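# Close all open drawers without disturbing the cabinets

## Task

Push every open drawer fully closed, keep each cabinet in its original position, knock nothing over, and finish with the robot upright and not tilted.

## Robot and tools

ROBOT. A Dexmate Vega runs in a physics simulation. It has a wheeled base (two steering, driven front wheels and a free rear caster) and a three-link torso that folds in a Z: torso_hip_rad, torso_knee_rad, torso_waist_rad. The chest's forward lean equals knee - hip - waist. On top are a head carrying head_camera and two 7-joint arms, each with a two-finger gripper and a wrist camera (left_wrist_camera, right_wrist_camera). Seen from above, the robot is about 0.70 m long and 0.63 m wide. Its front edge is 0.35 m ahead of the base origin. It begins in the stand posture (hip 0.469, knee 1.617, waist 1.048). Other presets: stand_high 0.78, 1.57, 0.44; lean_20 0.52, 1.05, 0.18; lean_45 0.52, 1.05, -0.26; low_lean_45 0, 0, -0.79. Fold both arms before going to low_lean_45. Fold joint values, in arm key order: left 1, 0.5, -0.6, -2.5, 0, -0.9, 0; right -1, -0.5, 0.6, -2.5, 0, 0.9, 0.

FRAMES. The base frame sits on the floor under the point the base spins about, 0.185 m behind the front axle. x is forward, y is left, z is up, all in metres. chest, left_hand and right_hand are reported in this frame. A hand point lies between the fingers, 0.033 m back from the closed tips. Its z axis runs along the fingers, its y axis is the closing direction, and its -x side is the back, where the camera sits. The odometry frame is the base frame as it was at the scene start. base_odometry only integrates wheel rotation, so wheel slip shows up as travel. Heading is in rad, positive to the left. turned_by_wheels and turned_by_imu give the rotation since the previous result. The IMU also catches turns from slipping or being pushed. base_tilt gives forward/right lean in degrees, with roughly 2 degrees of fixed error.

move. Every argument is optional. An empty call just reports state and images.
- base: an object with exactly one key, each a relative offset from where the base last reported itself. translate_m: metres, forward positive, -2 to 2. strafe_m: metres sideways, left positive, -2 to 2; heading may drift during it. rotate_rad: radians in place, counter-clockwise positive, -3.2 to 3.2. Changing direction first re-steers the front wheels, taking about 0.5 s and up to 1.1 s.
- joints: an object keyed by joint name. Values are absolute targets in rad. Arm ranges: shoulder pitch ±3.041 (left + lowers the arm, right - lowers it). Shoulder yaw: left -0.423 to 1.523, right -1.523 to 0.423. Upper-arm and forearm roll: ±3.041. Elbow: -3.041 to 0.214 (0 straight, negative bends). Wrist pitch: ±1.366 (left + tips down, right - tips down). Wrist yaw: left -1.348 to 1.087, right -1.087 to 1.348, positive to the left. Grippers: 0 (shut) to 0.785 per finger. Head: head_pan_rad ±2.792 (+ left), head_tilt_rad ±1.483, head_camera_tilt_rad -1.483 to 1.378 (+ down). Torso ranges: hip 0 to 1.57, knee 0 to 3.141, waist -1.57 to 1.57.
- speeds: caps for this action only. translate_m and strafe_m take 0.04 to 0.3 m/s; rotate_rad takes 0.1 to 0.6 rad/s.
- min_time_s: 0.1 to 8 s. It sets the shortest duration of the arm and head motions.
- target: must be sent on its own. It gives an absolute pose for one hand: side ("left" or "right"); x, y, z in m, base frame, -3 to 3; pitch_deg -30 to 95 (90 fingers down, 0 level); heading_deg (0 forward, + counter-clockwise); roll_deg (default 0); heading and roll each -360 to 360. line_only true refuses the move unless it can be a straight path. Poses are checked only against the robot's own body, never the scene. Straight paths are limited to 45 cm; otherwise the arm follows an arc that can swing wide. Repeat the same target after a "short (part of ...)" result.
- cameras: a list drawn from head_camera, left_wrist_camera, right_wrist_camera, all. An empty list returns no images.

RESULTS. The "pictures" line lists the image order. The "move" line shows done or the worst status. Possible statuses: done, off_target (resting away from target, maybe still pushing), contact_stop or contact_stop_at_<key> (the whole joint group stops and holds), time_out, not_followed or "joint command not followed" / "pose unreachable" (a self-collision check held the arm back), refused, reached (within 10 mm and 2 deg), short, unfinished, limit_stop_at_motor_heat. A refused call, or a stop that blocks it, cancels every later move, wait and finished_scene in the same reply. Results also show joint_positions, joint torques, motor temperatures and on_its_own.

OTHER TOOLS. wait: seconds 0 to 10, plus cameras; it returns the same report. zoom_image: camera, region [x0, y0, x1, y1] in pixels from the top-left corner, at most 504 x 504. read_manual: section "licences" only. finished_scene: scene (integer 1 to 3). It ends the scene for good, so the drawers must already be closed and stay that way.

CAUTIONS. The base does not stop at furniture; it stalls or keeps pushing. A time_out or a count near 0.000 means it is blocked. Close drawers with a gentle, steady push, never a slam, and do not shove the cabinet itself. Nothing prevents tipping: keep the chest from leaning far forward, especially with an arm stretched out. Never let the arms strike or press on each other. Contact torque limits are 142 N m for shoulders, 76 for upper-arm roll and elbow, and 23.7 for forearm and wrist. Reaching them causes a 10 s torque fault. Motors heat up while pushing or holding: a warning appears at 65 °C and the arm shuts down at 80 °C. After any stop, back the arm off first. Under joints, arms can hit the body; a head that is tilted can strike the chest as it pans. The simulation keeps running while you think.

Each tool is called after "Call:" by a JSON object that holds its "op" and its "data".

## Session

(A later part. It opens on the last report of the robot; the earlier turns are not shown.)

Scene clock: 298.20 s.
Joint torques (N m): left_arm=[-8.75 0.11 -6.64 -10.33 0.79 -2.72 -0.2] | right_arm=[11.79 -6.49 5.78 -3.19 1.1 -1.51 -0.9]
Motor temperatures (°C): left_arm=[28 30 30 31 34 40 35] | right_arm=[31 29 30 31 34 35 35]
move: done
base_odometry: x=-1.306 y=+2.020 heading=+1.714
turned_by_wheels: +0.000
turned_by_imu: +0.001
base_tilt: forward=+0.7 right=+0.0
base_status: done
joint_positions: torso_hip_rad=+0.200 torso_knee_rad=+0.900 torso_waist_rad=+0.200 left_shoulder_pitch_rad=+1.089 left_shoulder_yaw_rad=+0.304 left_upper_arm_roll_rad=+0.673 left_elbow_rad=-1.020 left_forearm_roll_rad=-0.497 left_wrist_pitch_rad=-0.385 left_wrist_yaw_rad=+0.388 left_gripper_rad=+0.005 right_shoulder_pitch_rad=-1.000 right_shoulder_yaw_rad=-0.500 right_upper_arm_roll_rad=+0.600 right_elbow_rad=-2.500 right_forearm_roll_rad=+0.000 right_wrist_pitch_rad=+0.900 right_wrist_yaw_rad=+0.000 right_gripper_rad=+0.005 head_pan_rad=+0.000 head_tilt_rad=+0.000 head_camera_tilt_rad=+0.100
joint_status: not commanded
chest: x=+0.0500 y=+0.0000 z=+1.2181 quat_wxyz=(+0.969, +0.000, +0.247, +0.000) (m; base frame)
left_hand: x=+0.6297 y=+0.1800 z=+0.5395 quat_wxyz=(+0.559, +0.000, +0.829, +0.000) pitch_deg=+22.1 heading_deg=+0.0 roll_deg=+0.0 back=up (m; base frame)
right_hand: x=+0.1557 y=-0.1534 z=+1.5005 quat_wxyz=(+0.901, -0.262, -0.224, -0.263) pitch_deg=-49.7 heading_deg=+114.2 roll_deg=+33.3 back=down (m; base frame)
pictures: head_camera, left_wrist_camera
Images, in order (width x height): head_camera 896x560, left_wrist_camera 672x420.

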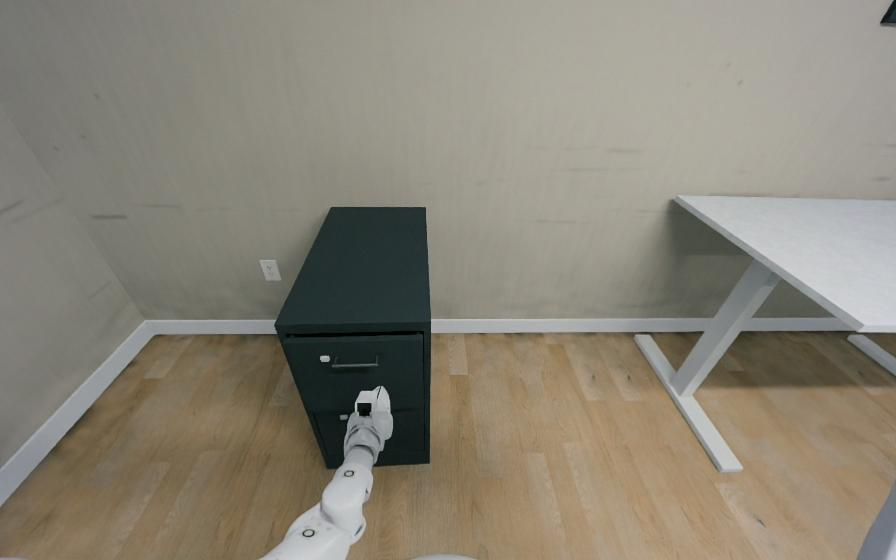

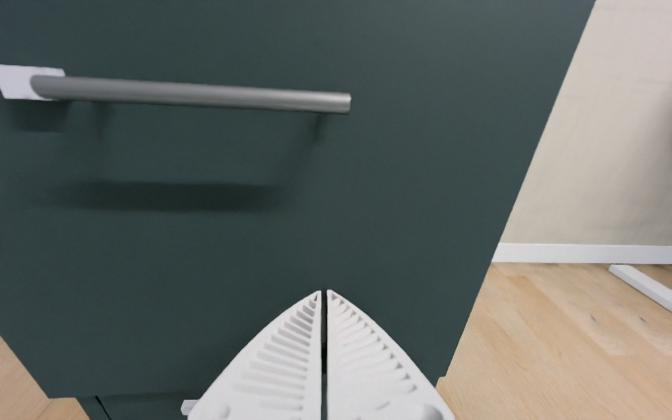

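Nearly shut (~1–3 cm). Hand pushes.

Call:
{"op": "move", "data": {"target": {"side":"left","x":0.65,"y":0.18,"z":0.54,"pitch_deg":22,"heading_deg":0}, "cameras": ["left_wrist_camera"]}}

Call:
{"op": "move", "data": {"target": {"side":"left","x":0.67,"y":0.18,"z":0.54,"pitch_deg":22,"heading_deg":0}, "cameras": ["head_camera","left_wrist_camera"]}}

Scene clock: 303.47 s.
Joint torques (N m): left_arm=[-12.93 -2.91 -5.02 -9.52 1.19 -2.4 -0.55] | right_arm=[12.23 -8.45 5.62 -3.75 1.22 -1.4 -0.96]
Motor temperatures (°C): left_arm=[28 30 30 31 34 40 35] | right_arm=[31 29 30 31 34 35 35]
move: done
base_odometry: x=-1.306 y=+2.020 heading=+1.714
turned_by_wheels: +0.000
turned_by_imu: +0.001
base_tilt: forward=+0.7 right=+0.0
base_status: not commanded
joint_positions: torso_hip_rad=+0.200 torso_knee_rad=+0.900 torso_waist_rad=+0.200 left_shoulder_pitch_rad=+1.036 left_shoulder_yaw_rad=+0.275 left_upper_arm_roll_rad=+0.671 left_elbow_rad=-0.947 left_forearm_roll_rad=-0.504 left_wrist_pitch_rad=-0.389 left_wrist_yaw_rad=+0.362 left_gripper_rad=+0.005 right_shoulder_pitch_rad=-1.000 right_shoulder_yaw_rad=-0.500 right_upper_arm_roll_rad=+0.600 right_elbow_rad=-2.500 right_forearm_roll_rad=+0.000 right_wrist_pitch_rad=+0.900 right_wrist_yaw_rad=+0.000 right_gripper_rad=+0.005 head_pan_rad=+0.000 head_tilt_rad=+0.000 head_camera_tilt_rad=+0.100
joint_status: not commanded
chest: x=+0.0500 y=+0.0000 z=+1.2181 quat_wxyz=(+0.969, +0.000, +0.247, +0.000) (m; base frame)
left_hand: x=+0.6481 y=+0.1801 z=+0.5394 quat_wxyz=(+0.559, +0.000, +0.829, +0.000) pitch_deg=+22.1 heading_deg=+0.0 roll_deg=+0.0 back=up (m; base frame)
left_hand_status: reached (straight line, planned for 0.6 s): 2 mm and 0.1 deg off.
right_hand: x=+0.1557 y=-0.1534 z=+1.5005 quat_wxyz=(+0.901, -0.262, -0.224, -0.263) pitch_deg=-49.7 heading_deg=+114.2 roll_deg=+33.3 back=down (m; base frame)
pictures: left_wrist_camera
Images, in order (width x height): left_wrist_camera 672x420.

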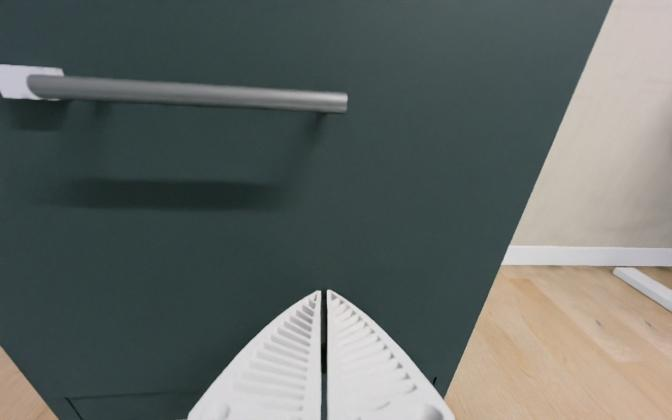

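Scene clock: 305.33 s.
Joint torques (N m): left_arm=[-39.11 -4.13 -15.84 -19.51 1.22 -5.68 -0.86] | right_arm=[12.41 -7.41 5.64 -3.03 1.23 -1.72 -0.89]
Motor temperatures (°C): left_arm=[29 30 30 31 34 40 35] | right_arm=[31 29 30 31 34 35 35]
move: done
base_odometry: x=-1.306 y=+2.020 heading=+1.715
turned_by_wheels: +0.000
turned_by_imu: +0.001
base_tilt: forward=+0.6 right=+0.0
base_status: not commanded
joint_positions: torso_hip_rad=+0.200 torso_knee_rad=+0.900 torso_waist_rad=+0.200 left_shoulder_pitch_rad=+0.973 left_shoulder_yaw_rad=+0.237 left_upper_arm_roll_rad=+0.669 left_elbow_rad=-0.847 left_forearm_roll_rad=-0.513 left_wrist_pitch_rad=-0.402 left_wrist_yaw_rad=+0.329 left_gripper_rad=+0.005 right_shoulder_pitch_rad=-1.000 right_shoulder_yaw_rad=-0.500 right_upper_arm_roll_rad=+0.600 right_elbow_rad=-2.500 right_forearm_roll_rad=+0.000 right_wrist_pitch_rad=+0.900 right_wrist_yaw_rad=+0.000 right_gripper_rad=+0.005 head_pan_rad=+0.000 head_tilt_rad=+0.000 head_camera_tilt_rad=+0.100
joint_status: not commanded
chest: x=+0.0498 y=+0.0000 z=+1.2181 quat_wxyz=(+0.969, +0.000, +0.247, +0.000) (m; base frame)
left_hand: x=+0.6671 y=+0.1801 z=+0.5381 quat_wxyz=(+0.558, +0.000, +0.830, +0.000) pitch_deg=+22.2 heading_deg=+0.0 roll_deg=+0.1 back=up (m; base frame)
left_hand_status: reached (straight line, planned for 0.7 s): 3 mm and 0.2 deg off.
right_hand: x=+0.1554 y=-0.1534 z=+1.5005 quat_wxyz=(+0.901, -0.262, -0.224, -0.263) pitch_deg=-49.7 heading_deg=+114.2 roll_deg=+33.3 back=down (m; base frame)
pictures: head_camera, left_wrist_camera
Images, in order (width x height): head_camera 896x560, left_wrist_camera 672x420.

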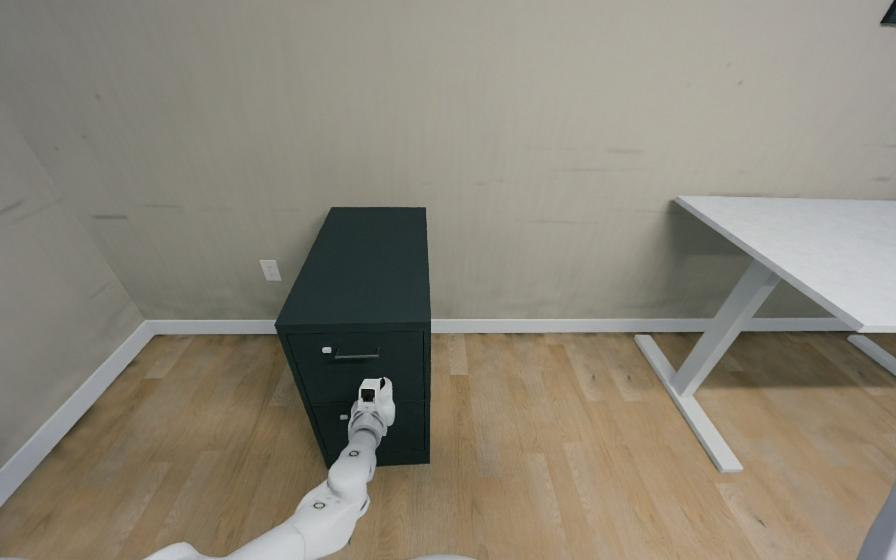

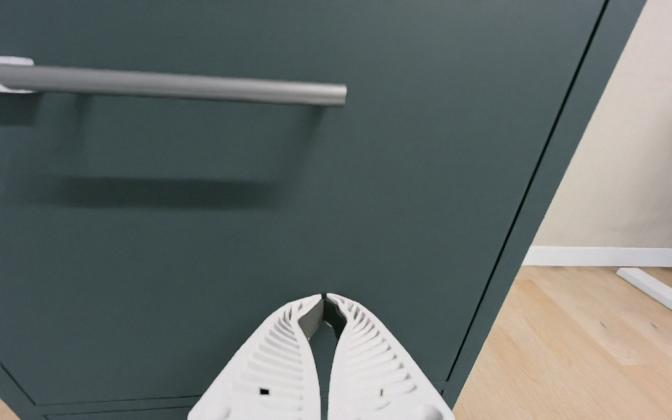

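Call:
{"op": "move", "data": {"target": {"side":"left","x":0.678,"y":0.18,"z":0.54,"pitch_deg":22,"heading_deg":0}, "cameras": ["left_wrist_camera"]}}

Call:
{"op": "move", "data": {"base": {"translate_m":-0.35}, "speeds": {"translate_m":0.15}, "cameras": ["head_camera","left_wrist_camera"]}}

Call:
{"op": "move", "data": {"joints": {"head_pan_rad":-1.57}, "cameras": ["head_camera"]}}

Scene clock: 312.63 s.
Joint torques (N m): left_arm=[-39.45 -0.71 -18.96 -19.85 1.31 -5.81 -1.25] | right_arm=[12.52 -8.97 5.48 -3.32 1.24 -1.53 -0.95]
Motor temperatures (°C): left_arm=[31 30 30 32 34 41 35] | right_arm=[31 29 30 31 34 35 35]
move: done
base_odometry: x=-1.306 y=+2.020 heading=+1.715
turned_by_wheels: +0.000
turned_by_imu: +0.001
base_tilt: forward=+0.6 right=+0.0
base_status: not commanded
joint_positions: torso_hip_rad=+0.200 torso_knee_rad=+0.900 torso_waist_rad=+0.200 left_shoulder_pitch_rad=+0.943 left_shoulder_yaw_rad=+0.218 left_upper_arm_roll_rad=+0.668 left_elbow_rad=-0.797 left_forearm_roll_rad=-0.516 left_wrist_pitch_rad=-0.411 left_wrist_yaw_rad=+0.313 left_gripper_rad=+0.005 right_shoulder_pitch_rad=-1.000 right_shoulder_yaw_rad=-0.500 right_upper_arm_roll_rad=+0.600 right_elbow_rad=-2.500 right_forearm_roll_rad=+0.000 right_wrist_pitch_rad=+0.900 right_wrist_yaw_rad=+0.000 right_gripper_rad=+0.005 head_pan_rad=+0.000 head_tilt_rad=+0.000 head_camera_tilt_rad=+0.100
joint_status: not commanded
chest: x=+0.0498 y=+0.0000 z=+1.2181 quat_wxyz=(+0.969, +0.000, +0.247, +0.000) (m; base frame)
left_hand: x=+0.6751 y=+0.1800 z=+0.5377 quat_wxyz=(+0.557, +0.001, +0.830, +0.000) pitch_deg=+22.2 heading_deg=+0.0 roll_deg=+0.1 back=up (m; base frame)
left_hand_status: reached (straight line, planned for 0.5 s): 4 mm and 0.3 deg off.
right_hand: x=+0.1554 y=-0.1534 z=+1.5006 quat_wxyz=(+0.901, -0.262, -0.224, -0.263) pitch_deg=-49.7 heading_deg=+114.2 roll_deg=+33.3 back=down (m; base frame)
pictures: left_wrist_camera
Images, in order (width x height): left_wrist_camera 672x420.

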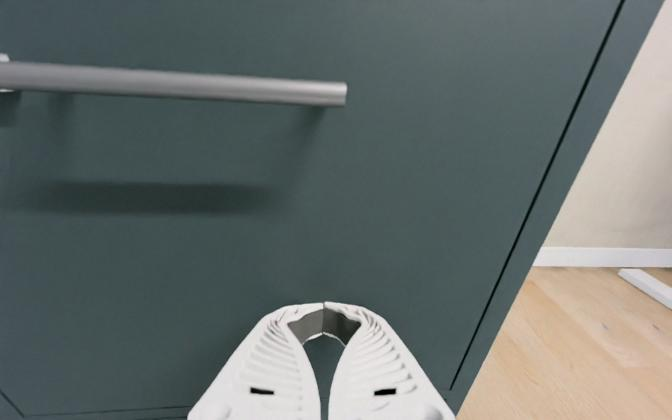

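Scene clock: 316.17 s.
Joint torques (N m): left_arm=[-14.01 -4.3 -5.39 -10.1 -0.11 -3.64 -0.44] | right_arm=[12.73 -7.06 5.79 -3.04 1.24 -1.65 -0.86]
Motor temperatures (°C): left_arm=[31 30 30 32 34 41 35] | right_arm=[31 29 30 31 34 35 35]
move: done
base_odometry: x=-1.254 y=+1.674 heading=+1.715
turned_by_wheels: +0.001
turned_by_imu: +0.002
base_tilt: forward=+0.7 right=+0.0
base_status: done
joint_positions: torso_hip_rad=+0.200 torso_knee_rad=+0.900 torso_waist_rad=+0.200 left_shoulder_pitch_rad=+0.938 left_shoulder_yaw_rad=+0.216 left_upper_arm_roll_rad=+0.668 left_elbow_rad=-0.792 left_forearm_roll_rad=-0.516 left_wrist_pitch_rad=-0.414 left_wrist_yaw_rad=+0.311 left_gripper_rad=+0.005 right_shoulder_pitch_rad=-1.000 right_shoulder_yaw_rad=-0.500 right_upper_arm_roll_rad=+0.600 right_elbow_rad=-2.500 right_forearm_roll_rad=+0.000 right_wrist_pitch_rad=+0.900 right_wrist_yaw_rad=+0.000 right_gripper_rad=+0.005 head_pan_rad=+0.000 head_tilt_rad=+0.000 head_camera_tilt_rad=+0.100
joint_status: not commanded
chest: x=+0.0500 y=+0.0000 z=+1.2181 quat_wxyz=(+0.969, +0.000, +0.247, +0.000) (m; base frame)
left_hand: x=+0.6777 y=+0.1800 z=+0.5395 quat_wxyz=(+0.559, +0.000, +0.829, +0.000) pitch_deg=+22.0 heading_deg=+0.0 roll_deg=+0.0 back=up (m; base frame)
right_hand: x=+0.1556 y=-0.1534 z=+1.5005 quat_wxyz=(+0.901, -0.262, -0.224, -0.263) pitch_deg=-49.7 heading_deg=+114.2 roll_deg=+33.3 back=down (m; base frame)
pictures: head_camera, left_wrist_camera
Images, in order (width x height): head_camera 896x560, left_wrist_camera 672x420.

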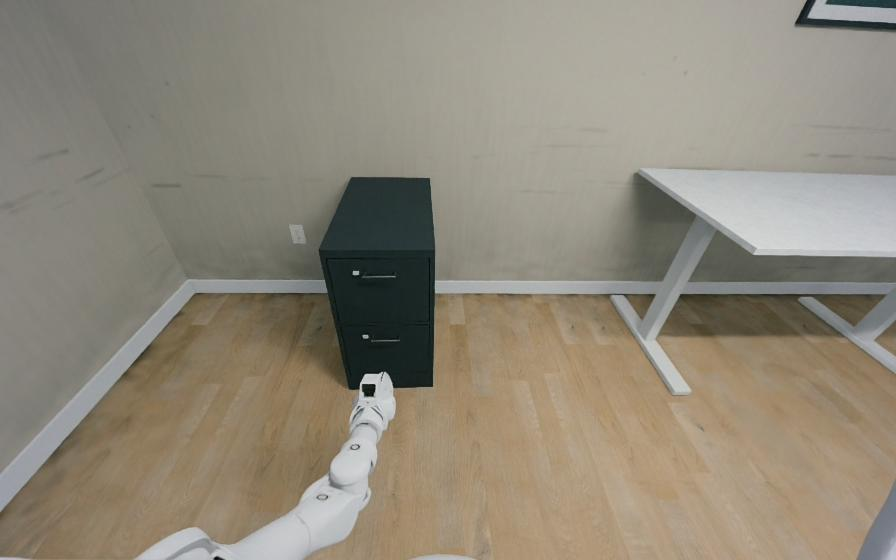

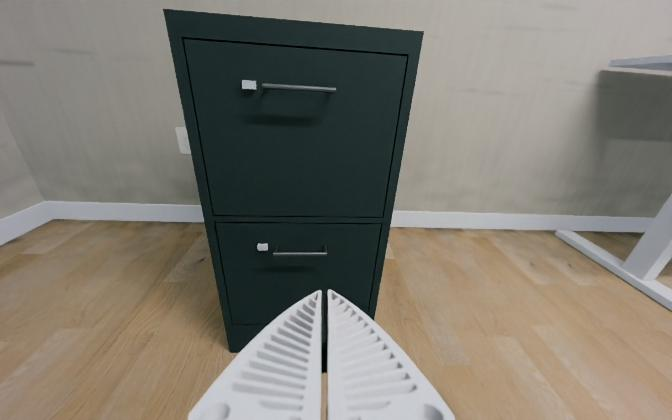

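Scene clock: 317.87 s.
Joint torques (N m): left_arm=[-13.03 -1.67 -6.73 -8.1 0.23 -2.87 -0.27] | right_arm=[12.76 -8.59 5.8 -3.72 1.16 -1.5 -0.92]
Motor temperatures (°C): left_arm=[30 30 30 32 34 41 35] | right_arm=[31 29 30 31 34 35 35]
move: done
base_odometry: x=-1.254 y=+1.674 heading=+1.715
turned_by_wheels: +0.000
turned_by_imu: +0.000
base_tilt: forward=+0.6 right=-0.1
base_status: not commanded
joint_positions: torso_hip_rad=+0.200 torso_knee_rad=+0.900 torso_waist_rad=+0.200 left_shoulder_pitch_rad=+0.938 left_shoulder_yaw_rad=+0.216 left_upper_arm_roll_rad=+0.668 left_elbow_rad=-0.792 left_forearm_roll_rad=-0.516 left_wrist_pitch_rad=-0.414 left_wrist_yaw_rad=+0.311 left_gripper_rad=+0.005 right_shoulder_pitch_rad=-1.000 right_shoulder_yaw_rad=-0.500 right_upper_arm_roll_rad=+0.600 right_elbow_rad=-2.500 right_forearm_roll_rad=+0.000 right_wrist_pitch_rad=+0.900 right_wrist_yaw_rad=+0.000 right_gripper_rad=+0.005 head_pan_rad=-1.570 head_tilt_rad=+0.000 head_camera_tilt_rad=+0.100
joint_status: all done
chest: x=+0.0500 y=+0.0000 z=+1.2181 quat_wxyz=(+0.969, +0.000, +0.247, +0.000) (m; base frame)
left_hand: x=+0.6777 y=+0.1800 z=+0.5395 quat_wxyz=(+0.559, +0.000, +0.829, +0.000) pitch_deg=+22.0 heading_deg=+0.0 roll_deg=+0.0 back=up (m; base frame)
right_hand: x=+0.1556 y=-0.1534 z=+1.5005 quat_wxyz=(+0.901, -0.262, -0.224, -0.263) pitch_deg=-49.7 heading_deg=+114.2 roll_deg=+33.3 back=down (m; base frame)
pictures: head_camera
Images, in order (width x height): head_camera 896x560.

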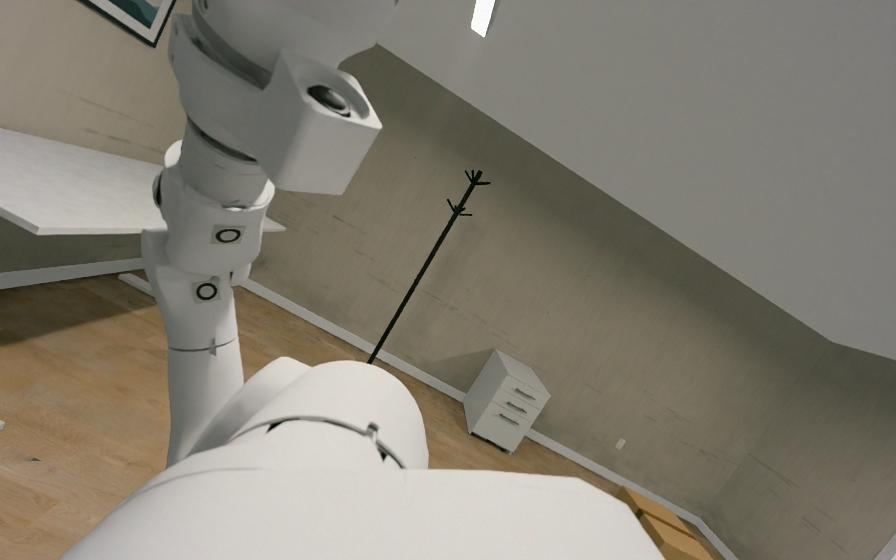

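All drawers shut.

Call:
{"op": "finished_scene", "data": {"scene": 3, "done": true}}

The scene is finished: the task was done.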